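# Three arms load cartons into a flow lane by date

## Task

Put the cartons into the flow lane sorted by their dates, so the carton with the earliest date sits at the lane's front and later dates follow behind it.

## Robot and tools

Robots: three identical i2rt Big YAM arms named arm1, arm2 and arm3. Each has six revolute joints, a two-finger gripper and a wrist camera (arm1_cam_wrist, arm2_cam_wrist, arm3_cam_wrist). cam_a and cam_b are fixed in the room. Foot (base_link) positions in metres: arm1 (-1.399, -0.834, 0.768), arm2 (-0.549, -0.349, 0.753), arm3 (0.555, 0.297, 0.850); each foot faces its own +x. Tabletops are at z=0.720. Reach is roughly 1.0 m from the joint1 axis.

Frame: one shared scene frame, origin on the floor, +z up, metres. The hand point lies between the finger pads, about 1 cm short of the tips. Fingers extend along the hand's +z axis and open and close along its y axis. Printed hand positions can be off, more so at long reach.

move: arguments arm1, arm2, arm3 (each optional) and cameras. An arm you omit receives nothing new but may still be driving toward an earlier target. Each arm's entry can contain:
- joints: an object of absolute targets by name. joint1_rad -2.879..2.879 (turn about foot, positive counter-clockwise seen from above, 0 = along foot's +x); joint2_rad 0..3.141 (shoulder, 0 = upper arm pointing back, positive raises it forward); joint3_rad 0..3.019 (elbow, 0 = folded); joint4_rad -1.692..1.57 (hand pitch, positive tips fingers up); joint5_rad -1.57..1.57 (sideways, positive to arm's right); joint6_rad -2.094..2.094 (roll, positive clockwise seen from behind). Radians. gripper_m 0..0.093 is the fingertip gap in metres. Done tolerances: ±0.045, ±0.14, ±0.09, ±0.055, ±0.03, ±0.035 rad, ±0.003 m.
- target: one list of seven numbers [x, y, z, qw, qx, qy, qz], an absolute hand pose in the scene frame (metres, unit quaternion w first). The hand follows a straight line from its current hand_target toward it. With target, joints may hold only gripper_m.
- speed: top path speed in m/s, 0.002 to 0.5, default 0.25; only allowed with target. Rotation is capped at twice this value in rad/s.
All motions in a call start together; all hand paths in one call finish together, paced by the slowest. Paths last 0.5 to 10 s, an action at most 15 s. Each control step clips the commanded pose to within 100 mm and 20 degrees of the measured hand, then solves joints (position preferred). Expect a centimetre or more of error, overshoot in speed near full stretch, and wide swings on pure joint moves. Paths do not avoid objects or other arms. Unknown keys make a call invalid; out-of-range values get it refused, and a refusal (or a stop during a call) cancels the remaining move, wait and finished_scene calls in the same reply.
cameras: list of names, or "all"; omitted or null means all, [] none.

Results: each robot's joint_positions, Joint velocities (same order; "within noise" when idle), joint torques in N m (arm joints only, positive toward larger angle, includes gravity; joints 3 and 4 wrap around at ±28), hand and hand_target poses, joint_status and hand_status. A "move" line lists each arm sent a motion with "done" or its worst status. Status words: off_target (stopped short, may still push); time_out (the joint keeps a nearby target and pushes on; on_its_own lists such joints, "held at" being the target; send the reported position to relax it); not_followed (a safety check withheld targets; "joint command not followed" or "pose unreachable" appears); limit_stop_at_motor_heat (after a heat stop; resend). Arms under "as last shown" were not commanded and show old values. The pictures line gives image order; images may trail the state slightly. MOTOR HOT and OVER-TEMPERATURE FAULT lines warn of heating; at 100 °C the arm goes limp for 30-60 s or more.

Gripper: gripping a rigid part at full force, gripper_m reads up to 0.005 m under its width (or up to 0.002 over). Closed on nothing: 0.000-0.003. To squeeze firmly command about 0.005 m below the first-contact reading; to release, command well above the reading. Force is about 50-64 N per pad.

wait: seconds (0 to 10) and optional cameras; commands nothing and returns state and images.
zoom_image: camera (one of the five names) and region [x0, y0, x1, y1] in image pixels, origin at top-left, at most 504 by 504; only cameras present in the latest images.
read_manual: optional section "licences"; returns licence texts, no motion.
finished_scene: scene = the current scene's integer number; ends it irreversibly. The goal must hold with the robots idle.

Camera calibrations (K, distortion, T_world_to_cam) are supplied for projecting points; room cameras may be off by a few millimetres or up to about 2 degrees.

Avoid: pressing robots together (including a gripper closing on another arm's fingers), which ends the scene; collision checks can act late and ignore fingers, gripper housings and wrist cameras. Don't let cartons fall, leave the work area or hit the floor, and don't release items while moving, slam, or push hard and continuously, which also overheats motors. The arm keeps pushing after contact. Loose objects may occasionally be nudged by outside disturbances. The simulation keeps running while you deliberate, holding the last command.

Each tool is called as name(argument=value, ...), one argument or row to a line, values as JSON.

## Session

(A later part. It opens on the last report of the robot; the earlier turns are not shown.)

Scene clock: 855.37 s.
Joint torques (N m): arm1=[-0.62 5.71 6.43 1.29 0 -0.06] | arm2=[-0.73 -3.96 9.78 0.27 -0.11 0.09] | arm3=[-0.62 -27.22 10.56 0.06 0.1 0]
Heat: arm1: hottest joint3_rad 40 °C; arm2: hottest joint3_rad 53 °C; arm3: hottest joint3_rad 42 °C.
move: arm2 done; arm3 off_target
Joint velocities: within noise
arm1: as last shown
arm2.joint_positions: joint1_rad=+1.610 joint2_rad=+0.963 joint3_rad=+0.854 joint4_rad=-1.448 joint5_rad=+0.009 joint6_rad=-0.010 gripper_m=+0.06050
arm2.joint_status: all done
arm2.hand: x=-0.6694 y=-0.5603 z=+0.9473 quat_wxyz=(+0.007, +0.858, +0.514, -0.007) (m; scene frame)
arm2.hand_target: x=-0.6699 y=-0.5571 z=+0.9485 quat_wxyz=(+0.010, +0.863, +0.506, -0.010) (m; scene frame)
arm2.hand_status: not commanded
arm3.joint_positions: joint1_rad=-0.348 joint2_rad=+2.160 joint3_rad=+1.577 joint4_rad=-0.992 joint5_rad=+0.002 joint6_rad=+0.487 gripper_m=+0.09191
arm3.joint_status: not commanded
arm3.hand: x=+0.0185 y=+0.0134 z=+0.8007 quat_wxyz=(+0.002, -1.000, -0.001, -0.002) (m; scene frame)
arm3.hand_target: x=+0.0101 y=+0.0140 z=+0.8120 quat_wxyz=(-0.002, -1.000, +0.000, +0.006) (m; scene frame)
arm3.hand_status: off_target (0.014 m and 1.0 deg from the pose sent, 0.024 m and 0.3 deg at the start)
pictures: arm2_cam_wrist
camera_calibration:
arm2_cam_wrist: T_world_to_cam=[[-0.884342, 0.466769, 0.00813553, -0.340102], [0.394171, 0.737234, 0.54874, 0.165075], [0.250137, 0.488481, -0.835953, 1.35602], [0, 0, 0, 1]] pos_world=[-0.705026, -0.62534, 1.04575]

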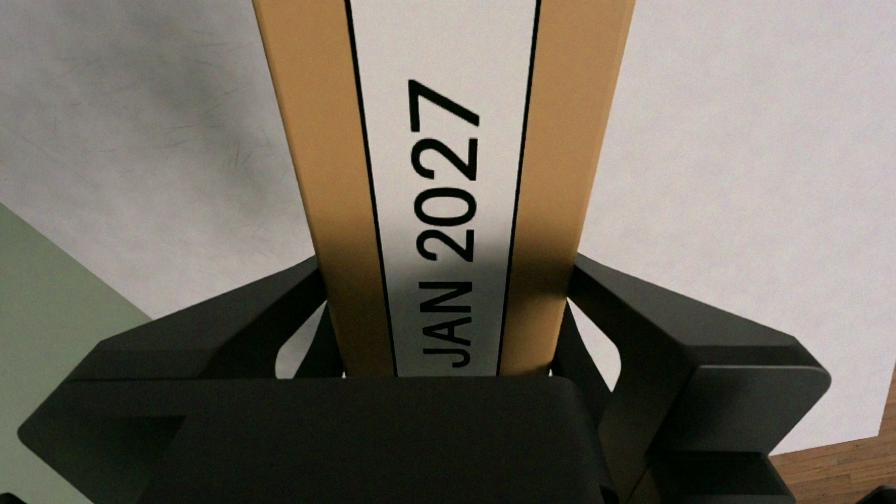

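move(
  arm3={"joints": {"gripper_m": 0.052}},
  arm2={"joints": {"joint1_rad": -1.803, "joint2_rad": 1.409, "joint3_rad": 1.316, "joint4_rad": -1.452, "joint5_rad": -0.015, "joint6_rad": 0.796}},
  cameras=[],
)

move(
  arm3={"target": [0.02, 0.01, 0.91, 0, -1.0, 0, 0], "speed": 0.25},
  cameras=[],
)

move(
  arm3={"target": [0.24, 0.12, 1.0, 0, -1.0, 0, 0], "speed": 0.35},
  cameras=["arm3_cam_wrist", "arm2_cam_wrist"],
)

Scene clock: 863.47 s.
Joint torques (N m): arm1=[-0.56 5.71 6.46 1.28 0.01 -0.06] | arm2=[-0.38 -11.81 13.38 -0.21 0 0.08] | arm3=[-0.56 -27.4 10.56 0.03 0.16 0.01]
Heat: arm1: hottest joint3_rad 40 °C; arm2: hottest joint3_rad 54 °C; arm3: hottest joint3_rad 42 °C.
move: arm2 done; arm3 off_target
Joint velocities: within noise
arm1.joint_positions: joint1_rad=+0.617 joint2_rad=+0.444 joint3_rad=+1.497 joint4_rad=-1.493 joint5_rad=+0.005 joint6_rad=+0.009 gripper_m=+0.08797
arm1.joint_status: not commanded
arm1.hand: x=-1.3849 y=-0.9567 z=+1.3489 quat_wxyz=(-0.403, -0.560, -0.633, +0.350) (m; scene frame)
arm1.hand_target: x=-1.3865 y=-0.9581 z=+1.3477 quat_wxyz=(-0.396, -0.565, -0.633, +0.352) (m; scene frame)
arm1.hand_status: not commanded
arm2.joint_positions: joint1_rad=-1.800 joint2_rad=+1.426 joint3_rad=+1.272 joint4_rad=-1.442 joint5_rad=-0.014 joint6_rad=+0.787 gripper_m=+0.06057
arm2.joint_status: all done
arm2.hand: x=-0.2703 y=-0.0538 z=+0.9630 quat_wxyz=(+0.009, +0.008, -1.000, +0.010) (m; scene frame)
arm2.hand_target: x=-0.2633 y=-0.0476 z=+0.9862 quat_wxyz=(-0.008, +0.002, -1.000, -0.009) (m; scene frame)
arm2.hand_status: not commanded
arm3.joint_positions: joint1_rad=-0.348 joint2_rad=+2.160 joint3_rad=+1.577 joint4_rad=-0.993 joint5_rad=+0.001 joint6_rad=+0.487 gripper_m=+0.05830
arm3.joint_status: gripper_m off_target (ended at +0.05832, target +0.05200)
arm3.hand: x=+0.0187 y=+0.0132 z=+0.8007 quat_wxyz=(+0.001, -1.000, -0.001, -0.003) (m; scene frame)
arm3.hand_target: x=+0.0102 y=+0.0140 z=+0.8120 quat_wxyz=(-0.002, -1.000, +0.000, +0.006) (m; scene frame)
arm3.hand_status: not commanded
pictures: none
No camera images: "cameras" was empty.

Scene clock: 864.80 s.
Joint torques (N m): arm1=[-0.56 5.77 6.46 1.28 0 -0.06] | arm2=[-0.38 -11.81 13.39 -0.21 -0.01 0.08] | arm3=[0.62 -26.05 14.49 -0.08 0.05 0.13]
Heat: arm1: hottest joint3_rad 40 °C; arm2: hottest joint3_rad 54 °C; arm3: hottest joint3_rad 42 °C.
move: arm3 off_target
Joint velocities: within noise
arm1, arm2: as last shown
arm3.joint_positions: joint1_rad=-0.348 joint2_rad=+2.029 joint3_rad=+1.611 joint4_rad=-1.199 joint5_rad=+0.001 joint6_rad=+0.487 gripper_m=+0.05830
arm3.joint_status: not commanded
arm3.hand: x=+0.0350 y=+0.0219 z=+0.8883 quat_wxyz=(+0.011, -1.000, -0.001, -0.021) (m; scene frame)
arm3.hand_target: x=+0.0210 y=+0.0104 z=+0.9103 quat_wxyz=(+0.000, -1.000, +0.000, +0.000) (m; scene frame)
arm3.hand_status: off_target (0.029 m and 2.7 deg from the pose sent, 0.109 m and 0.4 deg at the start)
pictures: none
No camera images: "cameras" was empty.

Scene clock: 866.43 s.
Joint torques (N m): arm1=[-0.62 5.71 6.45 1.31 0 -0.06] | arm2=[-0.38 -11.87 13.38 -0.2 0 0.07] | arm3=[1.14 -13.98 10.81 0.08 0.08 0.14]
Heat: arm1: hottest joint3_rad 40 °C; arm2: hottest joint3_rad 54 °C; arm3: hottest joint3_rad 42 °C.
move: arm3 done
Joint velocities: within noise
arm1, arm2: as last shown
arm3.joint_positions: joint1_rad=-0.332 joint2_rad=+1.343 joint3_rad=+1.010 joint4_rad=-1.246 joint5_rad=+0.001 joint6_rad=+0.507 gripper_m=+0.05830
arm3.joint_status: not commanded
arm3.hand: x=+0.2375 y=+0.1235 z=+0.9935 quat_wxyz=(+0.002, -1.000, +0.002, -0.004) (m; scene frame)
arm3.hand_target: x=+0.2400 y=+0.1201 z=+0.9998 quat_wxyz=(+0.000, -1.000, +0.000, +0.000) (m; scene frame)
arm3.hand_status: done (0.008 m and 0.6 deg from the pose sent, 0.253 m and 2.7 deg at the start)
pictures: arm2_cam_wrist, arm3_cam_wrist
camera_calibration:
arm2_cam_wrist: T_world_to_cam=[[0.0202602, -0.999258, 0.0327431, -0.0817567], [-0.814083, 0.0025237, 0.580743, -0.771151], [-0.580395, -0.0384216, -0.813428, 0.747292], [0, 0, 0, 1]] pos_world=[-0.1924, -0.0510378, 1.05839]
arm3_cam_wrist: T_world_to_cam=[[0.0187919, 0.99982, 0.00242101, -0.129372], [0.797835, -0.0164548, 0.602652, -0.784344], [0.602583, -0.0093934, -0.798001, 0.773863], [0, 0, 0, 1]] pos_world=[0.161891, 0.123712, 1.09054]

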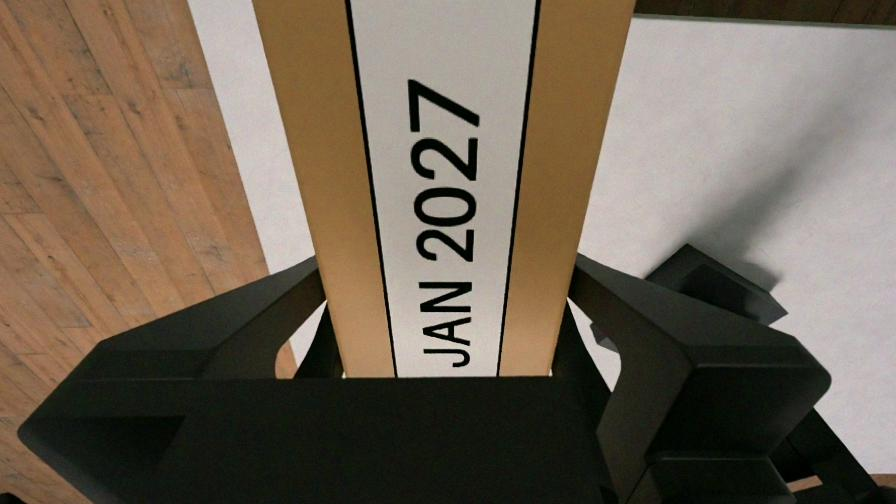

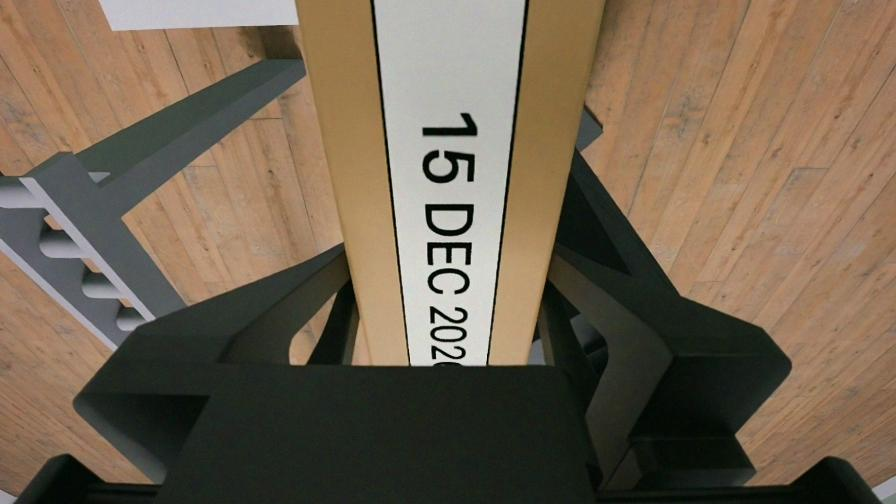

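move(
  arm3={"joints": {"joint1_rad": 1.06, "joint2_rad": 1.343, "joint3_rad": 1.01, "joint4_rad": -1.25, "joint5_rad": 0, "joint6_rad": 1.89}},
  arm2={"target": [-0.10, -0.03, 0.97, 0, 0, 1, 0], "speed": 0.25},
  cameras=[],
)

move(
  arm3={"target": [0.754, -0.338, 0.87, -0.006, -0.99912, 0, 0.0419], "speed": 0.3},
  arm2={"target": [0.048, 0.012, 0.90, 0, 0, 1, 0], "speed": 0.2},
  cameras=["arm3_cam_wrist"],
)

Scene clock: 872.03 s.
Joint torques (N m): arm1=[-0.56 5.71 6.45 1.28 0 -0.06] | arm2=[-0.5 -15.62 15.64 -0.25 -0.05 -0.11] | arm3=[1.08 -12.81 10.54 0.09 0.14 0.14]
Heat: arm1: hottest joint3_rad 40 °C; arm2: hottest joint3_rad 54 °C; arm3: hottest joint3_rad 42 °C.
move: arm2 off_target; arm3 done
Joint velocities: within noise
arm1: as last shown
arm2.joint_positions: joint1_rad=-1.989 joint2_rad=+1.775 joint3_rad=+1.646 joint4_rad=-1.499 joint5_rad=-0.013 joint6_rad=+0.620 gripper_m=+0.06057
arm2.joint_status: not commanded
arm2.hand: x=-0.1180 y=-0.0408 z=+0.9465 quat_wxyz=(+0.022, -0.004, -1.000, +0.017) (m; scene frame)
arm2.hand_target: x=-0.1015 y=-0.0311 z=+0.9702 quat_wxyz=(-0.001, +0.000, -1.000, +0.000) (m; scene frame)
arm2.hand_status: off_target (0.032 m and 3.2 deg from the pose sent, 0.172 m and 1.8 deg at the start)
arm3.joint_positions: joint1_rad=+1.053 joint2_rad=+1.343 joint3_rad=+1.006 joint4_rad=-1.246 joint5_rad=-0.001 joint6_rad=+1.882 gripper_m=+0.05830
arm3.joint_status: all done
arm3.hand: x=+0.6665 y=-0.0445 z=+0.9929 quat_wxyz=(+0.006, -1.000, -0.004, +0.001) (m; scene frame)
arm3.hand_target: x=+0.6690 y=-0.0442 z=+0.9944 quat_wxyz=(+0.006, -1.000, -0.003, +0.001) (m; scene frame)
arm3.hand_status: not commanded
pictures: none
No camera images: "cameras" was empty.

Scene clock: 874.27 s.
Joint torques (N m): arm1=[-0.56 5.77 6.45 1.28 0.01 -0.05] | arm2=[-0.85 -21.95 15.83 -0.17 -0.04 -0.11] | arm3=[0.91 -27.52 15.17 -0.21 0.31 0.15]
Heat: arm1: hottest joint3_rad 40 °C; arm2: hottest joint3_rad 55 °C; arm3: hottest joint3_rad 42 °C.
move: arm2 off_target; arm3 off_target
Joint velocities: within noise
arm1: as last shown
arm2.joint_positions: joint1_rad=-2.055 joint2_rad=+2.246 joint3_rad=+2.210 joint4_rad=-1.591 joint5_rad=-0.013 joint6_rad=+0.549 gripper_m=+0.06057
arm2.joint_status: not commanded
arm2.hand: x=+0.0297 y=+0.0074 z=+0.8787 quat_wxyz=(+0.022, -0.001, -1.000, +0.015) (m; scene frame)
arm2.hand_target: x=+0.0464 y=+0.0111 z=+0.9002 quat_wxyz=(-0.001, +0.000, -1.000, +0.000) (m; scene frame)
arm2.hand_status: off_target (0.028 m and 3.1 deg from the pose sent, 0.180 m and 3.2 deg at the start)
arm3.joint_positions: joint1_rad=+1.053 joint2_rad=+2.218 joint3_rad=+1.841 joint4_rad=-1.247 joint5_rad=+0.081 joint6_rad=+1.890 gripper_m=+0.05830
arm3.joint_status: not commanded
arm3.hand: x=+0.7432 y=-0.3212 z=+0.8568 quat_wxyz=(+0.012, -0.999, -0.001, +0.046) (m; scene frame)
arm3.hand_target: x=+0.7537 y=-0.3369 z=+0.8703 quat_wxyz=(-0.006, -0.999, +0.000, +0.042) (m; scene frame)
arm3.hand_status: off_target (0.024 m and 2.1 deg from the pose sent, 0.330 m and 5.0 deg at the start)
pictures: arm3_cam_wrist
camera_calibration:
arm3_cam_wrist: T_world_to_cam=[[0.0155197, 0.999667, 0.0205976, 0.292767], [0.854026, -0.0239663, 0.519678, -1.08589], [0.519999, 0.00952564, -0.854114, 0.471395], [0, 0, 0, 1]] pos_world=[0.677706, -0.323185, 0.960905]

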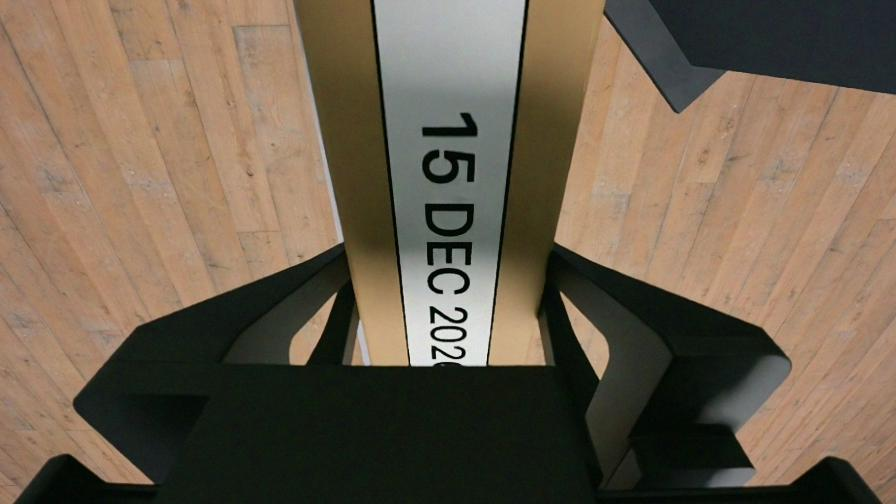

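move(
  arm3={"target": [0.754, -0.337, 0.815, -0.006, -0.99912, 0, 0.0419], "speed": 0.15},
  arm2={"target": [0.042, 0.003, 0.81, 0.010, -0.001, 1.0, 0.007], "speed": 0.15},
  cameras=["arm3_cam_wrist"],
)

Scene clock: 877.40 s.
Joint torques (N m): arm1=[-0.56 5.71 6.45 1.31 0.01 -0.06] | arm2=[-1.08 -23.06 9.57 0.73 -0.05 -0.12] | arm3=[0.79 -28.04 10.88 0.49 0.32 0.14]
Heat: arm1: hottest joint3_rad 40 °C; arm2: hottest joint3_rad 55 °C; arm3: hottest joint3_rad 42 °C.
move: arm2 done; arm3 done
Joint velocities: within noise
arm1: as last shown
arm2.joint_positions: joint1_rad=-2.058 joint2_rad=+2.243 joint3_rad=+2.021 joint4_rad=-1.336 joint5_rad=-0.015 joint6_rad=+0.542 gripper_m=+0.06057
arm2.joint_status: not commanded
arm2.hand: x=+0.0369 y=+0.0088 z=+0.8089 quat_wxyz=(-0.006, +0.001, -1.000, -0.004) (m; scene frame)
arm2.hand_target: x=+0.0419 y=+0.0030 z=+0.8099 quat_wxyz=(-0.010, +0.001, -1.000, -0.007) (m; scene frame)
arm2.hand_status: done (0.008 m and 0.6 deg from the pose sent, 0.070 m and 4.5 deg at the start)
arm3.joint_positions: joint1_rad=+1.053 joint2_rad=+2.283 joint3_rad=+1.841 joint4_rad=-1.159 joint5_rad=+0.081 joint6_rad=+1.890 gripper_m=+0.05830
arm3.joint_status: not commanded
arm3.hand: x=+0.7470 y=-0.3327 z=+0.8150 quat_wxyz=(+0.001, -0.999, +0.000, +0.042) (m; scene frame)
arm3.hand_target: x=+0.7539 y=-0.3369 z=+0.8152 quat_wxyz=(-0.006, -0.999, +0.000, +0.042) (m; scene frame)
arm3.hand_status: done (0.008 m and 0.8 deg from the pose sent, 0.046 m and 2.1 deg at the start)
pictures: arm3_cam_wrist
camera_calibration:
arm3_cam_wrist: T_world_to_cam=[[0.0159385, 0.999872, -0.00114293, 0.32254], [0.850453, -0.0129555, 0.525891, -1.06644], [0.525809, -0.00935391, -0.850551, 0.420321], [0, 0, 0, 1]] pos_world=[0.680805, -0.332384, 0.918702]

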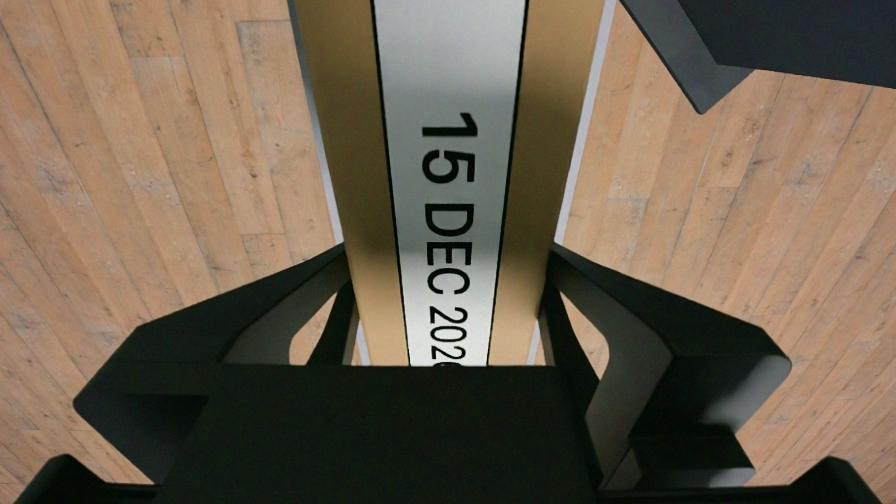

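move(
  arm3={"target": [0.754, -0.335, 0.778, -0.006, -0.99912, 0, 0.0419], "speed": 0.08},
  arm2={"target": [0.038, 0.001, 0.770, 0.003, -0.001, 1.0, 0.002], "speed": 0.08},
  cameras=["arm3_cam_wrist", "arm2_cam_wrist"],
)

Scene clock: 880.93 s.
Joint torques (N m): arm1=[-0.56 5.71 6.43 1.29 0 -0.06] | arm2=[-0.91 -22.18 9.29 0.65 0.01 -0.1] | arm3=[0.91 -27.81 9.99 0.43 0.33 0.14]
Heat: arm1: hottest joint3_rad 40 °C; arm2: hottest joint3_rad 55 °C; arm3: hottest joint3_rad 42 °C.
move: arm2 off_target; arm3 done
Joint velocities: within noise
arm1: as last shown
arm2.joint_positions: joint1_rad=-2.058 joint2_rad=+2.258 joint3_rad=+1.970 joint4_rad=-1.267 joint5_rad=-0.015 joint6_rad=+0.542 gripper_m=+0.06057
arm2.joint_status: not commanded
arm2.hand: x=+0.0357 y=+0.0076 z=+0.7805 quat_wxyz=(-0.008, +0.002, -1.000, -0.005) (m; scene frame)
arm2.hand_target: x=+0.0378 y=+0.0010 z=+0.7701 quat_wxyz=(-0.003, +0.001, -1.000, -0.002) (m; scene frame)
arm2.hand_status: off_target (0.013 m and 0.6 deg from the pose sent, 0.040 m and 0.4 deg at the start)
arm3.joint_positions: joint1_rad=+1.053 joint2_rad=+2.320 joint3_rad=+1.822 joint4_rad=-1.088 joint5_rad=+0.081 joint6_rad=+1.892 gripper_m=+0.05830
arm3.joint_status: not commanded
arm3.hand: x=+0.7484 y=-0.3349 z=+0.7842 quat_wxyz=(-0.005, -0.999, +0.001, +0.040) (m; scene frame)
arm3.hand_target: x=+0.7538 y=-0.3349 z=+0.7781 quat_wxyz=(-0.006, -0.999, +0.000, +0.042) (m; scene frame)
arm3.hand_status: done (0.008 m and 0.3 deg from the pose sent, 0.038 m and 0.9 deg at the start)
pictures: arm2_cam_wrist, arm3_cam_wrist
camera_calibration:
arm2_cam_wrist: T_world_to_cam=[[0.00774028, -0.999964, 0.00360405, 0.00257211], [-0.833334, -0.00445825, 0.552752, -0.393658], [-0.552716, -0.00728183, -0.833338, 0.793157], [0, 0, 0, 1]] pos_world=[0.110322, 0.00659262, 0.878554]
arm3_cam_wrist: T_world_to_cam=[[0.016716, 0.999753, -0.0146481, 0.334709], [0.848092, -0.00641755, 0.52981, -1.05046], [0.529585, -0.0212793, -0.84799, 0.384618], [0, 0, 0, 1]] pos_world=[0.681605, -0.333183, 0.887601]

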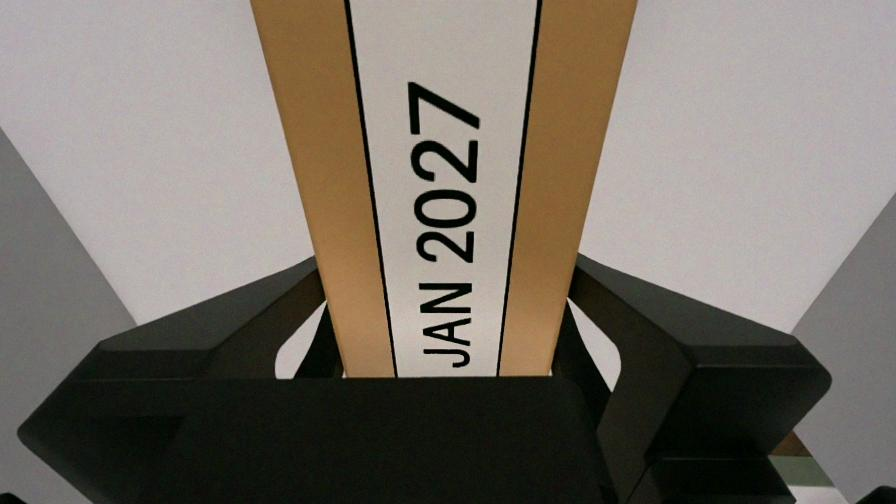

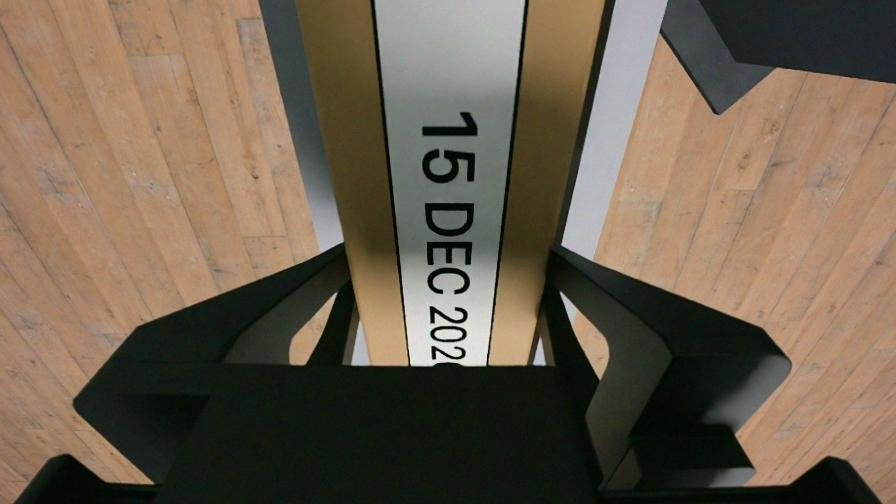

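move(
  arm3={"target": [0.754, -0.331, 0.766, -0.006, -0.99912, 0, 0.0419], "speed": 0.08},
  arm2={"target": [0.038, 0.001, 0.772, 0.003, -0.001, 1, 0.002], "speed": 0.08},
  cameras=["arm3_cam_wrist"],
)

move(
  arm3={"joints": {"gripper_m": 0.069}},
  arm2={"joints": {"gripper_m": 0.088}},
  cameras=[],
)

wait(
  seconds=2,
  cameras=["arm3_cam_wrist"],
)

Scene clock: 903.50 s.
Joint torques (N m): arm1=[-0.56 5.77 6.43 1.29 0 -0.06] | arm2=[-0.97 -21.77 9.4 0.46 0 -0.11] | arm3=[0.38 -27.16 8.61 0.69 0.35 0.16]
Heat: arm1: hottest joint3_rad 40 °C; arm2: hottest joint3_rad 53 °C; arm3: hottest joint2_rad 42 °C.
move: arm2 off_target; arm3 off_target
Joint velocities: arm1=[within noise] | arm2=[-0.005 0.024 -0.017 0.012 0.154 -0.022 0] | arm3=[within noise]
arm1: as last shown
arm2.joint_positions: joint1_rad=-2.058 joint2_rad=+2.258 joint3_rad=+1.970 joint4_rad=-1.267 joint5_rad=-0.015 joint6_rad=+0.542 gripper_m=+0.06057
arm2.joint_status: not commanded
arm2.hand: x=+0.0357 y=+0.0076 z=+0.7805 quat_wxyz=(-0.008, +0.002, -1.000, -0.005) (m; scene frame)
arm2.hand_target: x=+0.0378 y=+0.0010 z=+0.7721 quat_wxyz=(-0.003, +0.001, -1.000, -0.002) (m; scene frame)
arm2.hand_status: off_target (0.011 m and 0.6 deg from the pose sent, 0.011 m and 0.6 deg at the start)
arm3.joint_positions: joint1_rad=+1.059 joint2_rad=+2.320 joint3_rad=+1.815 joint4_rad=-1.067 joint5_rad=+0.080 joint6_rad=+1.892 gripper_m=+0.05830
arm3.joint_status: not commanded
arm3.hand: x=+0.7528 y=-0.3358 z=+0.7818 quat_wxyz=(-0.012, -0.999, -0.002, +0.037) (m; scene frame)
arm3.hand_target: x=+0.7538 y=-0.3308 z=+0.7663 quat_wxyz=(-0.006, -0.999, +0.000, +0.042) (m; scene frame)
arm3.hand_status: off_target (0.017 m and 0.9 deg from the pose sent, 0.019 m and 0.3 deg at the start)
pictures: arm3_cam_wrist
camera_calibration:
arm3_cam_wrist: T_world_to_cam=[[0.011132, 0.999555, -0.0276771, 0.34978], [0.845343, 0.00537705, 0.534197, -1.0503], [0.534108, -0.0293433, -0.844907, 0.371584], [0, 0, 0, 1]] pos_world=[0.685501, -0.333073, 0.8847]

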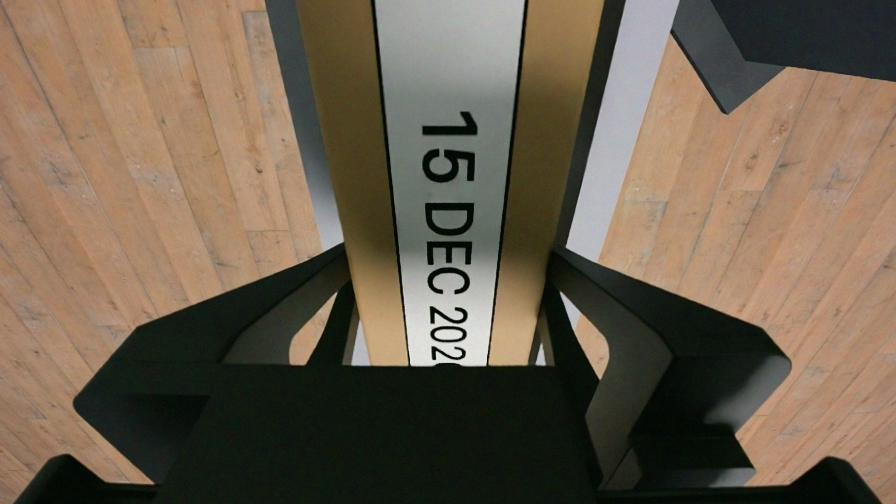

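Scene clock: 904.13 s.
Joint torques (N m): arm1=[-0.62 5.77 6.46 1.28 0 -0.06] | arm2=[-0.91 -21.48 9.48 0.44 0.01 -0.11] | arm3=[0.56 -27.05 8.94 0.58 0.27 0.15]
Heat: arm1: hottest joint3_rad 40 °C; arm2: hottest joint3_rad 53 °C; arm3: hottest joint2_rad 42 °C.
move: arm2 done; arm3 done
Joint velocities: within noise
arm1.joint_positions: joint1_rad=+0.617 joint2_rad=+0.444 joint3_rad=+1.497 joint4_rad=-1.493 joint5_rad=+0.005 joint6_rad=+0.009 gripper_m=+0.08797
arm1.joint_status: not commanded
arm1.hand: x=-1.3849 y=-0.9567 z=+1.3489 quat_wxyz=(-0.403, -0.560, -0.633, +0.350) (m; scene frame)
arm1.hand_target: x=-1.3865 y=-0.9581 z=+1.3477 quat_wxyz=(-0.396, -0.565, -0.633, +0.352) (m; scene frame)
arm1.hand_status: not commanded
arm2.joint_positions: joint1_rad=-2.058 joint2_rad=+2.258 joint3_rad=+1.970 joint4_rad=-1.267 joint5_rad=-0.015 joint6_rad=+0.542 gripper_m=+0.08787
arm2.joint_status: all done
arm2.hand: x=+0.0357 y=+0.0076 z=+0.7805 quat_wxyz=(-0.008, +0.002, -1.000, -0.005) (m; scene frame)
arm2.hand_target: x=+0.0378 y=+0.0010 z=+0.7721 quat_wxyz=(-0.003, +0.001, -1.000, -0.002) (m; scene frame)
arm2.hand_status: not commanded
arm3.joint_positions: joint1_rad=+1.059 joint2_rad=+2.320 joint3_rad=+1.811 joint4_rad=-1.063 joint5_rad=+0.082 joint6_rad=+1.893 gripper_m=+0.06892
arm3.joint_status: all done
arm3.hand: x=+0.7523 y=-0.3353 z=+0.7806 quat_wxyz=(-0.013, -0.999, -0.001, +0.038) (m; scene frame)
arm3.hand_target: x=+0.7538 y=-0.3308 z=+0.7663 quat_wxyz=(-0.006, -0.999, +0.000, +0.042) (m; scene frame)
arm3.hand_status: not commanded
pictures: none
No camera images: "cameras" was empty.

Scene clock: 906.13 s.
Joint torques (N m): arm1=[-0.56 5.77 6.43 1.31 0 -0.06] | arm2=[-0.91 -21.71 9.4 0.46 0.01 -0.1] | arm3=[0.38 -27.22 8.9 0.65 0.28 0.15]
Heat: arm1: hottest joint3_rad 40 °C; arm2: hottest joint3_rad 53 °C; arm3: hottest joint2_rad 42 °C.
Joint velocities: within noise
arm1.joint_positions: joint1_rad=+0.617 joint2_rad=+0.444 joint3_rad=+1.497 joint4_rad=-1.493 joint5_rad=+0.005 joint6_rad=+0.009 gripper_m=+0.08797
arm1.joint_status: not commanded
arm1.hand: x=-1.3849 y=-0.9567 z=+1.3489 quat_wxyz=(-0.403, -0.560, -0.633, +0.350) (m; scene frame)
arm1.hand_target: x=-1.3865 y=-0.9581 z=+1.3477 quat_wxyz=(-0.396, -0.565, -0.633, +0.352) (m; scene frame)
arm1.hand_status: not commanded
arm2.joint_positions: joint1_rad=-2.058 joint2_rad=+2.258 joint3_rad=+1.970 joint4_rad=-1.267 joint5_rad=-0.015 joint6_rad=+0.542 gripper_m=+0.08794
arm2.joint_status: all done
arm2.hand: x=+0.0357 y=+0.0076 z=+0.7805 quat_wxyz=(-0.008, +0.002, -1.000, -0.005) (m; scene frame)
arm2.hand_target: x=+0.0378 y=+0.0010 z=+0.7721 quat_wxyz=(-0.003, +0.001, -1.000, -0.002) (m; scene frame)
arm2.hand_status: not commanded
arm3.joint_positions: joint1_rad=+1.059 joint2_rad=+2.320 joint3_rad=+1.811 joint4_rad=-1.063 joint5_rad=+0.082 joint6_rad=+1.893 gripper_m=+0.06893
arm3.joint_status: all done
arm3.hand: x=+0.7523 y=-0.3353 z=+0.7806 quat_wxyz=(-0.013, -0.999, -0.001, +0.038) (m; scene frame)
arm3.hand_target: x=+0.7538 y=-0.3308 z=+0.7663 quat_wxyz=(-0.006, -0.999, +0.000, +0.042) (m; scene frame)
arm3.hand_status: not commanded
wait: 2.00 s; at rest by 0.27 s
pictures: arm3_cam_wrist
camera_calibration:
arm3_cam_wrist: T_world_to_cam=[[0.0122099, 0.999512, -0.0287669, 0.349368], [0.84625, 0.00499574, 0.532762, -1.04899], [0.532646, -0.0308489, -0.845776, 0.372183], [0, 0, 0, 1]] pos_world=[0.685202, -0.332475, 0.883697]

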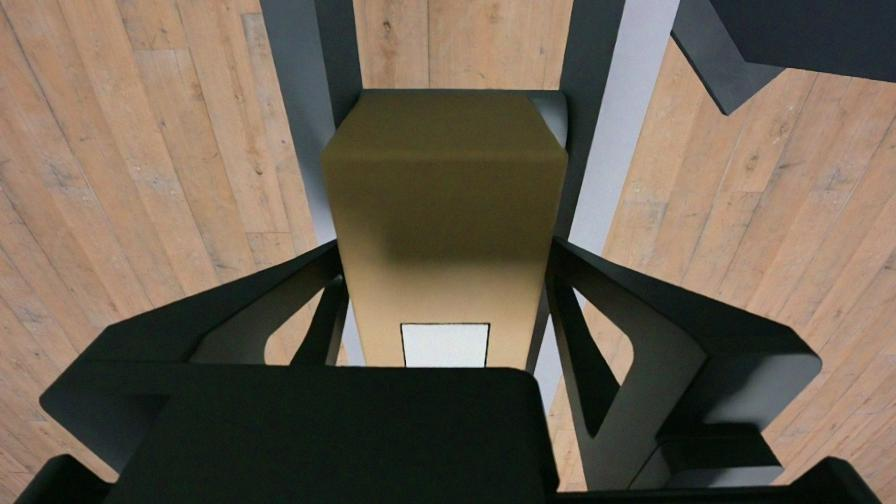

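move(
  arm3={"target": [0.75, -0.33, 0.95, 0, -0.9998, 0, 0.02], "speed": 0.25},
  arm2={"target": [0.034, 0.0, 0.90, 0, 0, 1, 0], "speed": 0.25},
  cameras=["arm3_cam_wrist", "arm2_cam_wrist", "cam_b"],
)

Scene clock: 917.43 s.
Joint torques (N m): arm1=[-0.56 5.71 6.43 1.29 0 -0.06] | arm2=[-1.03 -20.25 14.49 -0.13 0.04 -0.09] | arm3=[-0.79 -26.05 14.39 -0.13 0.03 -0.03]
Heat: arm1: hottest joint3_rad 40 °C; arm2: hottest joint3_rad 53 °C; arm3: hottest joint2_rad 42 °C.
move: arm2 off_target; arm3 off_target
Joint velocities: within noise
arm1: as last shown
arm2.joint_positions: joint1_rad=-2.058 joint2_rad=+2.170 joint3_rad=+2.112 joint4_rad=-1.542 joint5_rad=-0.015 joint6_rad=+0.542 gripper_m=+0.08794
arm2.joint_status: not commanded
arm2.hand: x=+0.0184 y=-0.0009 z=+0.8916 quat_wxyz=(+0.011, +0.001, -1.000, +0.007) (m; scene frame)
arm2.hand_target: x=+0.0333 y=-0.0004 z=+0.9000 quat_wxyz=(-0.001, +0.000, -1.000, +0.000) (m; scene frame)
arm2.hand_status: off_target (0.018 m and 1.5 deg from the pose sent, 0.120 m and 1.0 deg at the start)
arm3.joint_positions: joint1_rad=+1.059 joint2_rad=+2.126 joint3_rad=+1.924 joint4_rad=-1.398 joint5_rad=+0.043 joint6_rad=+1.892 gripper_m=+0.06893
arm3.joint_status: not commanded
arm3.hand: x=+0.7530 y=-0.3174 z=+0.9448 quat_wxyz=(+0.007, -1.000, -0.002, +0.024) (m; scene frame)
arm3.hand_target: x=+0.7497 y=-0.3295 z=+0.9501 quat_wxyz=(+0.000, -1.000, +0.000, +0.020) (m; scene frame)
arm3.hand_status: off_target (0.014 m and 1.0 deg from the pose sent, 0.170 m and 2.5 deg at the start)
pictures: arm2_cam_wrist, arm3_cam_wrist, cam_b
camera_calibration:
arm2_cam_wrist: T_world_to_cam=[[0.00771797, -0.999621, 0.026423, -0.0265438], [-0.811612, 0.00917379, 0.584124, -0.497874], [-0.584145, -0.0259535, -0.811234, 0.85692], [0, 0, 0, 1]] pos_world=[0.0966897, 0.000273713, 0.986685]
arm3_cam_wrist: T_world_to_cam=[[0.0122248, 0.999867, 0.0108377, 0.298852], [0.831063, -0.0161869, 0.555942, -1.15427], [0.556043, 0.00221059, -0.83115, 0.49028], [0, 0, 0, 1]] pos_world=[0.682998, -0.31858, 1.04596]

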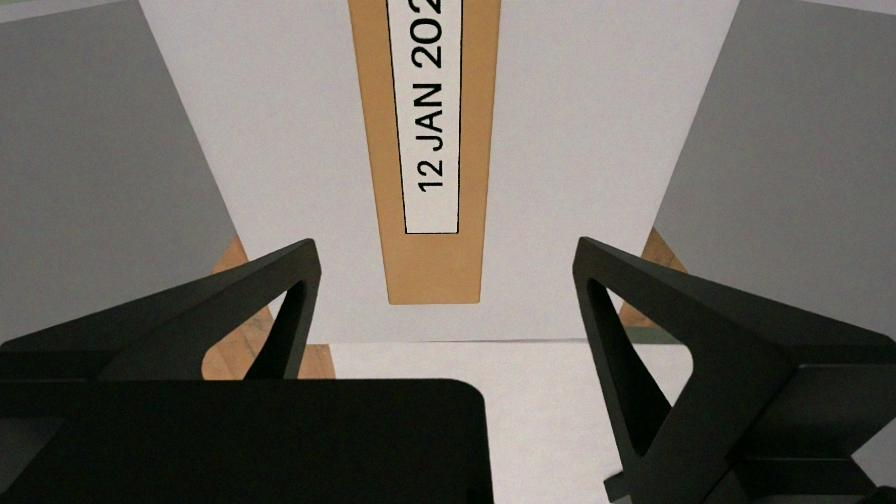

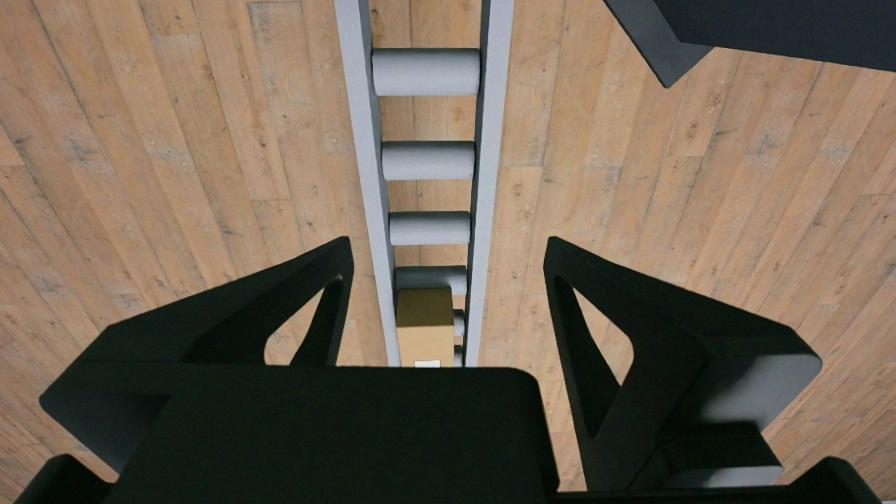

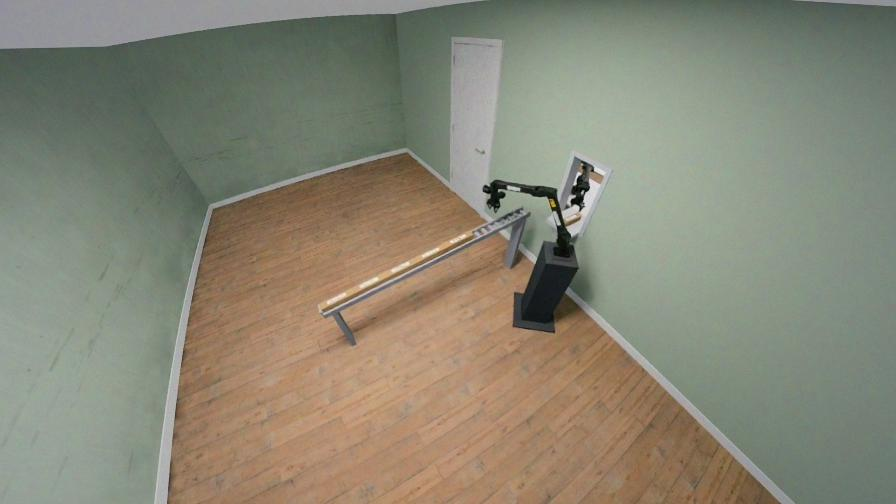

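move(
  arm2={"target": [-0.27, -0.05, 0.98, 0, 0, 1, 0], "speed": 0.4},
  arm3={"joints": {"joint1_rad": -0.33, "joint2_rad": 1.343, "joint3_rad": 1.01, "joint4_rad": -1.25, "joint5_rad": 0, "joint6_rad": 0.507, "gripper_m": 0.092}},
  cameras=[],
)

move(
  arm3={"target": [0.015, 0.010, 0.90, 0, -1, 0, 0], "speed": 0.35},
  arm2={"joints": {"joint1_rad": 1.01, "joint2_rad": 1.0, "joint3_rad": 0.9, "joint4_rad": -1.45, "joint5_rad": 0, "joint6_rad": 0.505, "gripper_m": 0.088}},
  cameras=["arm3_cam_wrist"],
)

Scene clock: 924.87 s.
Joint torques (N m): arm1=[-0.62 5.71 6.46 1.29 0 -0.06] | arm2=[0.5 -9.82 8.98 0.02 0.11 0.13] | arm3=[-0.21 -13.39 10.3 0.25 -0.01 -0.02]
Heat: arm1: hottest joint3_rad 40 °C; arm2: hottest joint3_rad 54 °C; arm3: hottest joint2_rad 41 °C.
move: arm2 done; arm3 done
Joint velocities: within noise
arm1: as last shown
arm2.joint_positions: joint1_rad=-1.804 joint2_rad=+1.404 joint3_rad=+1.316 joint4_rad=-1.453 joint5_rad=-0.017 joint6_rad=+0.796 gripper_m=+0.08794
arm2.joint_status: not commanded
arm2.hand: x=-0.2639 y=-0.0486 z=+0.9882 quat_wxyz=(-0.009, +0.001, -1.000, -0.011) (m; scene frame)
arm2.hand_target: x=-0.2699 y=-0.0501 z=+0.9802 quat_wxyz=(+0.000, +0.000, -1.000, +0.000) (m; scene frame)
arm2.hand_status: done (0.010 m and 1.6 deg from the pose sent, 0.306 m and 1.5 deg at the start)
arm3.joint_positions: joint1_rad=-0.323 joint2_rad=+1.349 joint3_rad=+1.011 joint4_rad=-1.248 joint5_rad=+0.002 joint6_rad=+0.516 gripper_m=+0.09191
arm3.joint_status: all done
arm3.hand: x=+0.2391 y=+0.1207 z=+0.9919 quat_wxyz=(+0.005, -1.000, +0.001, -0.007) (m; scene frame)
arm3.hand_target: x=+0.2388 y=+0.1230 z=+0.9935 quat_wxyz=(+0.003, -1.000, +0.000, -0.006) (m; scene frame)
arm3.hand_status: not commanded
pictures: none
No camera images: "cameras" was empty.

Scene clock: 927.27 s.
Joint torques (N m): arm1=[-0.56 5.77 6.43 1.31 0.01 -0.06] | arm2=[0.56 -4.01 8.68 0.39 0.04 -0.11] | arm3=[-0.91 -22.95 14.2 0.05 0.03 -0.02]
Heat: arm1: hottest joint3_rad 40 °C; arm2: hottest joint3_rad 54 °C; arm3: hottest joint3_rad 42 °C.
move: arm2 done; arm3 off_target
Joint velocities: within noise
arm1: as last shown
arm2.joint_positions: joint1_rad=+1.001 joint2_rad=+1.004 joint3_rad=+0.919 joint4_rad=-1.451 joint5_rad=+0.000 joint6_rad=+0.514 gripper_m=+0.08798
arm2.joint_status: all done
arm2.hand: x=-0.7880 y=-0.4644 z=+0.9605 quat_wxyz=(+0.014, +0.999, -0.026, -0.011) (m; scene frame)
arm2.hand_target: x=-0.7820 y=-0.4640 z=+0.9542 quat_wxyz=(+0.010, +1.000, -0.017, -0.004) (m; scene frame)
arm2.hand_status: not commanded
arm3.joint_positions: joint1_rad=-0.335 joint2_rad=+2.017 joint3_rad=+1.623 joint4_rad=-1.185 joint5_rad=+0.002 joint6_rad=+0.498 gripper_m=+0.09191
arm3.joint_status: not commanded
arm3.hand: x=+0.0303 y=+0.0110 z=+0.8996 quat_wxyz=(+0.003, -1.000, -0.002, -0.004) (m; scene frame)
arm3.hand_target: x=+0.0155 y=+0.0103 z=+0.9001 quat_wxyz=(+0.000, -1.000, +0.000, +0.001) (m; scene frame)
arm3.hand_status: off_target (0.015 m and 0.6 deg from the pose sent, 0.266 m and 1.0 deg at the start)
pictures: arm3_cam_wrist
camera_calibration:
arm3_cam_wrist: T_world_to_cam=[[0.0126447, 0.999914, 0.00333313, -0.0134703], [0.798734, -0.0121058, 0.601563, -0.56336], [0.601552, -0.00494428, -0.798819, 0.823466], [0, 0, 0, 1]] pos_world=[-0.0452125, 0.0107207, 0.996742]

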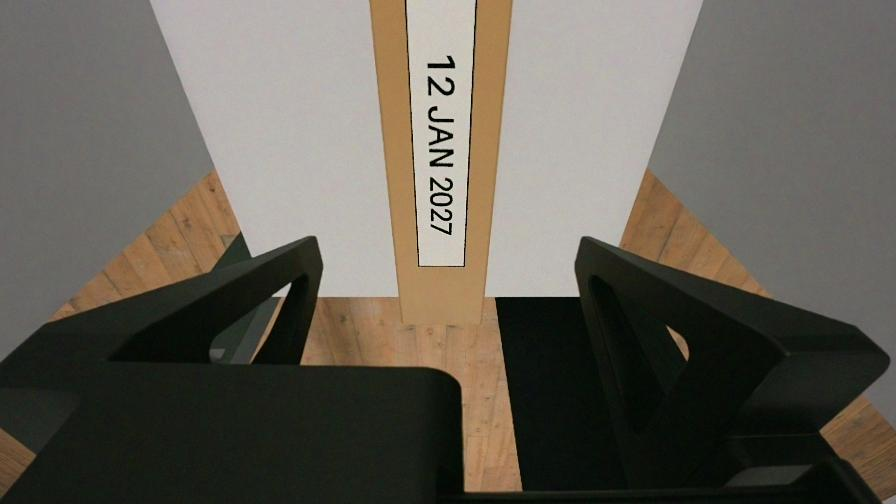

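move(
  arm3={"target": [0.014, 0.012, 0.785, -0.003, -1, 0, 0.008], "speed": 0.12},
  cameras=["arm3_cam_wrist"],
)

Scene clock: 931.60 s.
Joint torques (N m): arm1=[-0.56 5.71 6.45 1.29 0 -0.06] | arm2=[0.56 -3.9 8.68 0.4 0.04 -0.11] | arm3=[-0.91 -23.82 9.22 0.79 0.1 -0.04]
Heat: arm1: hottest joint3_rad 40 °C; arm2: hottest joint3_rad 53 °C; arm3: hottest joint3_rad 42 °C.
move: arm3 off_target
Joint velocities: within noise
arm1, arm2: as last shown
arm2.hand_target: x=-0.7820 y=-0.4639 z=+0.9542 quat_wxyz=(+0.010, +1.000, -0.017, -0.004) (m; scene frame)
arm3.joint_positions: joint1_rad=-0.337 joint2_rad=+2.153 joint3_rad=+1.565 joint4_rad=-0.948 joint5_rad=+0.002 joint6_rad=+0.496 gripper_m=+0.09191
arm3.joint_status: not commanded
arm3.hand: x=+0.0160 y=+0.0046 z=+0.8006 quat_wxyz=(-0.007, -1.000, -0.002, +0.015) (m; scene frame)
arm3.hand_target: x=+0.0145 y=+0.0121 z=+0.7853 quat_wxyz=(-0.003, -1.000, +0.000, +0.008) (m; scene frame)
arm3.hand_status: off_target (0.017 m and 0.9 deg from the pose sent, 0.116 m and 1.5 deg at the start)
pictures: arm3_cam_wrist
camera_calibration:
arm3_cam_wrist: T_world_to_cam=[[0.0120535, 0.999775, -0.0174457, 0.0100593], [0.820521, 0.0000820998, 0.571617, -0.468855], [0.57149, -0.0212045, -0.820335, 0.770773], [0, 0, 0, 1]] pos_world=[-0.0559049, 0.00632537, 0.900473]

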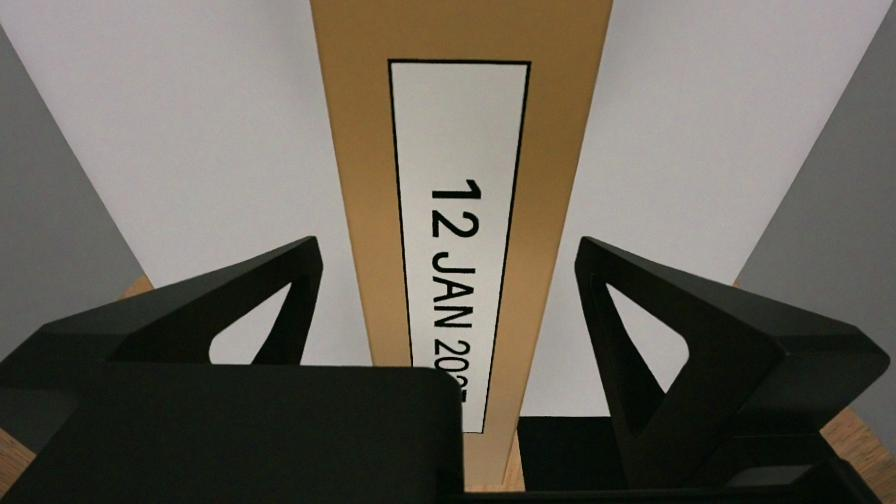

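move(
  arm3={"joints": {"gripper_m": 0.052}},
  cameras=[],
)

move(
  arm3={"target": [0.02, 0.010, 0.91, 0, -1, 0, 0], "speed": 0.25},
  cameras=[],
)

move(
  arm3={"target": [0.24, 0.12, 1.0, 0, -1, 0, 0], "speed": 0.4},
  cameras=[],
)

move(
  arm3={"joints": {"joint1_rad": 1.06, "joint2_rad": 1.343, "joint3_rad": 1.01, "joint4_rad": -1.25, "joint5_rad": 0, "joint6_rad": 1.89}},
  cameras=[],
)

move(
  arm3={"target": [0.754, -0.338, 0.87, -0.006, -0.99912, 0, 0.0419], "speed": 0.3},
  cameras=["arm3_cam_wrist"],
)

Scene clock: 936.53 s.
Joint torques (N m): arm1=[-0.56 5.77 6.46 1.31 0 -0.06] | arm2=[0.62 -3.96 8.66 0.39 0.05 -0.11] | arm3=[-0.85 -24 9.22 0.81 0.07 -0.03]
Heat: arm1: hottest joint3_rad 40 °C; arm2: hottest joint3_rad 52 °C; arm3: hottest joint3_rad 42 °C.
move: arm3 off_target
Joint velocities: within noise
arm1, arm2: as last shown
arm3.joint_positions: joint1_rad=-0.338 joint2_rad=+2.153 joint3_rad=+1.565 joint4_rad=-0.948 joint5_rad=+0.003 joint6_rad=+0.495 gripper_m=+0.05820
arm3.joint_status: gripper_m off_target (ended at +0.05823, target +0.05200)
arm3.hand: x=+0.0155 y=+0.0054 z=+0.8006 quat_wxyz=(-0.007, -1.000, -0.001, +0.015) (m; scene frame)
arm3.hand_target: x=+0.0144 y=+0.0122 z=+0.7853 quat_wxyz=(-0.003, -1.000, +0.000, +0.008) (m; scene frame)
arm3.hand_status: not commanded
pictures: none
No camera images: "cameras" was empty.

Scene clock: 937.97 s.
Joint torques (N m): arm1=[-0.62 5.77 6.45 1.29 0.01 -0.06] | arm2=[0.56 -3.9 8.69 0.39 0.05 -0.11] | arm3=[-0.44 -25.82 14.43 -0.03 0 0.06]
Heat: arm1: hottest joint3_rad 40 °C; arm2: hottest joint3_rad 52 °C; arm3: hottest joint3_rad 42 °C.
move: arm3 off_target
Joint velocities: within noise
arm1, arm2: as last shown
arm3.joint_positions: joint1_rad=-0.338 joint2_rad=+2.029 joint3_rad=+1.611 joint4_rad=-1.198 joint5_rad=+0.003 joint6_rad=+0.495 gripper_m=+0.05820
arm3.joint_status: not commanded
arm3.hand: x=+0.0371 y=+0.0172 z=+0.8884 quat_wxyz=(+0.012, -1.000, -0.002, -0.020) (m; scene frame)
arm3.hand_target: x=+0.0209 y=+0.0106 z=+0.9103 quat_wxyz=(+0.000, -1.000, +0.000, +0.000) (m; scene frame)
arm3.hand_status: off_target (0.028 m and 2.7 deg from the pose sent, 0.110 m and 1.9 deg at the start)
pictures: none
No camera images: "cameras" was empty.

Scene clock: 939.53 s.
Joint torques (N m): arm1=[-0.56 5.77 6.45 1.29 0 -0.06] | arm2=[0.56 -3.96 8.66 0.39 0.05 -0.11] | arm3=[1.08 -13.63 10.81 0.02 -0.02 0.15]
Heat: arm1: hottest joint3_rad 40 °C; arm2: hottest joint3_rad 52 °C; arm3: hottest joint3_rad 42 °C.
move: arm3 done
Joint velocities: within noise
arm1, arm2: as last shown
arm3.joint_positions: joint1_rad=-0.332 joint2_rad=+1.340 joint3_rad=+1.010 joint4_rad=-1.245 joint5_rad=+0.003 joint6_rad=+0.507 gripper_m=+0.05820
arm3.joint_status: not commanded
arm3.hand: x=+0.2371 y=+0.1236 z=+0.9945 quat_wxyz=(+0.003, -1.000, +0.001, -0.002) (m; scene frame)
arm3.hand_target: x=+0.2400 y=+0.1201 z=+0.9998 quat_wxyz=(+0.000, -1.000, +0.000, +0.000) (m; scene frame)
arm3.hand_status: done (0.007 m and 0.4 deg from the pose sent, 0.253 m and 2.7 deg at the start)
pictures: none
No camera images: "cameras" was empty.

Scene clock: 941.33 s.
Joint torques (N m): arm1=[-0.5 5.77 6.45 1.29 0.01 -0.06] | arm2=[0.56 -3.96 8.68 0.4 0.04 -0.11] | arm3=[0.97 -12.28 10.52 0.05 0.12 0.14]
Heat: arm1: hottest joint3_rad 40 °C; arm2: hottest joint3_rad 52 °C; arm3: hottest joint3_rad 42 °C.
move: arm3 done
Joint velocities: within noise
arm1.joint_positions: joint1_rad=+0.617 joint2_rad=+0.444 joint3_rad=+1.497 joint4_rad=-1.493 joint5_rad=+0.005 joint6_rad=+0.009 gripper_m=+0.08797
arm1.joint_status: not commanded
arm1.hand: x=-1.3849 y=-0.9567 z=+1.3489 quat_wxyz=(-0.403, -0.560, -0.633, +0.350) (m; scene frame)
arm1.hand_target: x=-1.3865 y=-0.9581 z=+1.3477 quat_wxyz=(-0.396, -0.565, -0.633, +0.352) (m; scene frame)
arm1.hand_status: not commanded
arm2: as last shown
arm3.joint_positions: joint1_rad=+1.053 joint2_rad=+1.341 joint3_rad=+1.007 joint4_rad=-1.245 joint5_rad=+0.000 joint6_rad=+1.882 gripper_m=+0.05821
arm3.joint_status: all done
arm3.hand: x=+0.6668 y=-0.0450 z=+0.9940 quat_wxyz=(+0.004, -1.000, -0.004, +0.000) (m; scene frame)
arm3.hand_target: x=+0.6692 y=-0.0442 z=+0.9945 quat_wxyz=(+0.006, -1.000, -0.003, +0.001) (m; scene frame)
arm3.hand_status: not commanded
pictures: none
No camera images: "cameras" was empty.

Scene clock: 943.53 s.
Joint torques (N m): arm1=[-0.62 5.77 6.45 1.29 0 -0.06] | arm2=[0.56 -3.96 8.66 0.39 0.05 -0.11] | arm3=[0.91 -27.22 15.17 -0.25 0.28 0.15]
Heat: arm1: hottest joint3_rad 40 °C; arm2: hottest joint3_rad 51 °C; arm3: hottest joint3_rad 42 °C.
move: arm3 off_target
Joint velocities: within noise
arm1, arm2: as last shown
arm3.joint_positions: joint1_rad=+1.053 joint2_rad=+2.217 joint3_rad=+1.841 joint4_rad=-1.247 joint5_rad=+0.082 joint6_rad=+1.890 gripper_m=+0.05821
arm3.joint_status: not commanded
arm3.hand: x=+0.7433 y=-0.3212 z=+0.8571 quat_wxyz=(+0.012, -0.999, -0.001, +0.046) (m; scene frame)
arm3.hand_target: x=+0.7538 y=-0.3370 z=+0.8703 quat_wxyz=(-0.006, -0.999, +0.000, +0.042) (m; scene frame)
arm3.hand_status: off_target (0.024 m and 2.1 deg from the pose sent, 0.330 m and 4.9 deg at the start)
pictures: arm3_cam_wrist
camera_calibration:
arm3_cam_wrist: T_world_to_cam=[[0.0151427, 0.999688, 0.0198833, 0.293708], [0.854518, -0.0232644, 0.5189, -1.08548], [0.519201, 0.00913312, -0.854604, 0.472483], [0, 0, 0, 1]] pos_world=[0.677806, -0.323184, 0.961204]

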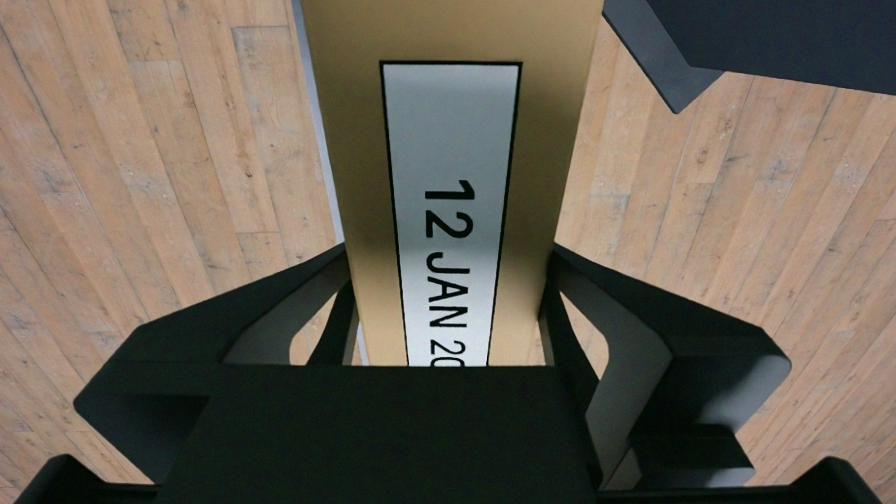

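move(
  arm3={"target": [0.754, -0.336, 0.815, -0.006, -0.99912, 0, 0.0419], "speed": 0.15},
  cameras=[],
)

move(
  arm3={"target": [0.756, -0.330, 0.768, -0.006, -0.99912, 0, 0.0419], "speed": 0.08},
  cameras=["arm3_cam_wrist"],
)

Scene clock: 950.17 s.
Joint torques (N m): arm1=[-0.67 5.77 6.42 1.28 0 -0.06] | arm2=[0.56 -3.96 8.68 0.39 0.05 -0.11] | arm3=[1.03 -28.28 10.43 0.46 0.29 0.15]
Heat: arm1: hottest joint3_rad 40 °C; arm2: hottest joint3_rad 51 °C; arm3: hottest joint3_rad 43 °C.
move: arm3 done
Joint velocities: within noise
arm1, arm2: as last shown
arm3.joint_positions: joint1_rad=+1.053 joint2_rad=+2.283 joint3_rad=+1.841 joint4_rad=-1.157 joint5_rad=+0.082 joint6_rad=+1.891 gripper_m=+0.05821
arm3.joint_status: not commanded
arm3.hand: x=+0.7473 y=-0.3330 z=+0.8148 quat_wxyz=(+0.001, -0.999, +0.000, +0.042) (m; scene frame)
arm3.hand_target: x=+0.7540 y=-0.3359 z=+0.8149 quat_wxyz=(-0.006, -0.999, +0.000, +0.042) (m; scene frame)
arm3.hand_status: done (0.007 m and 0.7 deg from the pose sent, 0.046 m and 2.1 deg at the start)
pictures: none
No camera images: "cameras" was empty.

Scene clock: 951.33 s.
Joint torques (N m): arm1=[-0.56 5.71 6.45 1.28 0.01 -0.05] | arm2=[0.56 -3.9 8.68 0.4 0.05 -0.11] | arm3=[0.67 -26.75 9.47 0.55 0.03 0.11]
Heat: arm1: hottest joint3_rad 40 °C; arm2: hottest joint3_rad 51 °C; arm3: hottest joint3_rad 43 °C.
move: arm3 off_target
Joint velocities: within noise
arm1: as last shown
arm2.joint_positions: joint1_rad=+1.001 joint2_rad=+1.004 joint3_rad=+0.919 joint4_rad=-1.451 joint5_rad=+0.000 joint6_rad=+0.514 gripper_m=+0.08798
arm2.joint_status: not commanded
arm2.hand: x=-0.7880 y=-0.4644 z=+0.9605 quat_wxyz=(+0.014, +0.999, -0.026, -0.011) (m; scene frame)
arm2.hand_target: x=-0.7820 y=-0.4639 z=+0.9542 quat_wxyz=(+0.010, +1.000, -0.017, -0.004) (m; scene frame)
arm2.hand_status: not commanded
arm3.joint_positions: joint1_rad=+1.060 joint2_rad=+2.313 joint3_rad=+1.804 joint4_rad=-1.065 joint5_rad=+0.088 joint6_rad=+1.898 gripper_m=+0.05821
arm3.joint_status: not commanded
arm3.hand: x=+0.7513 y=-0.3332 z=+0.7828 quat_wxyz=(-0.012, -0.999, +0.001, +0.041) (m; scene frame)
arm3.hand_target: x=+0.7559 y=-0.3296 z=+0.7681 quat_wxyz=(-0.006, -0.999, +0.000, +0.042) (m; scene frame)
arm3.hand_status: off_target (0.016 m and 0.7 deg from the pose sent, 0.048 m and 0.7 deg at the start)
pictures: arm3_cam_wrist
camera_calibration:
arm3_cam_wrist: T_world_to_cam=[[0.0158625, 0.999464, -0.0286254, 0.344415], [0.849697, 0.00161586, 0.527269, -1.04871], [0.527033, -0.0326867, -0.849216, 0.38103], [0, 0, 0, 1]] pos_world=[0.684805, -0.330081, 0.886387]

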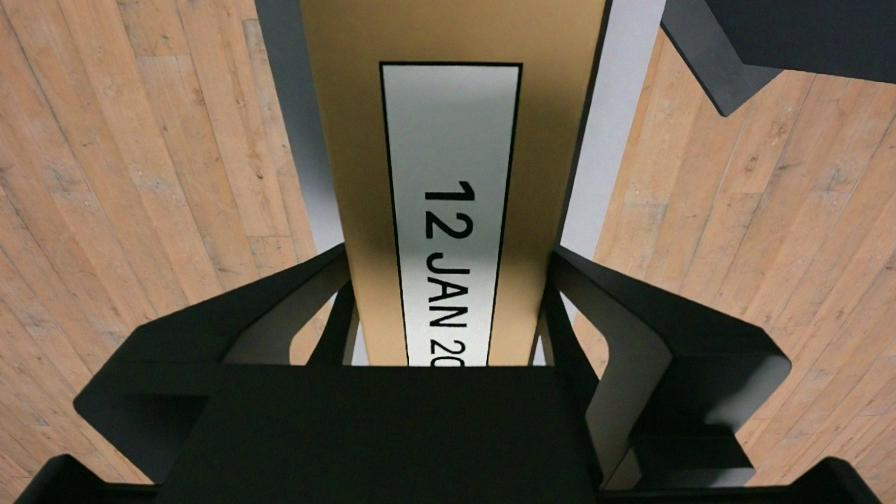

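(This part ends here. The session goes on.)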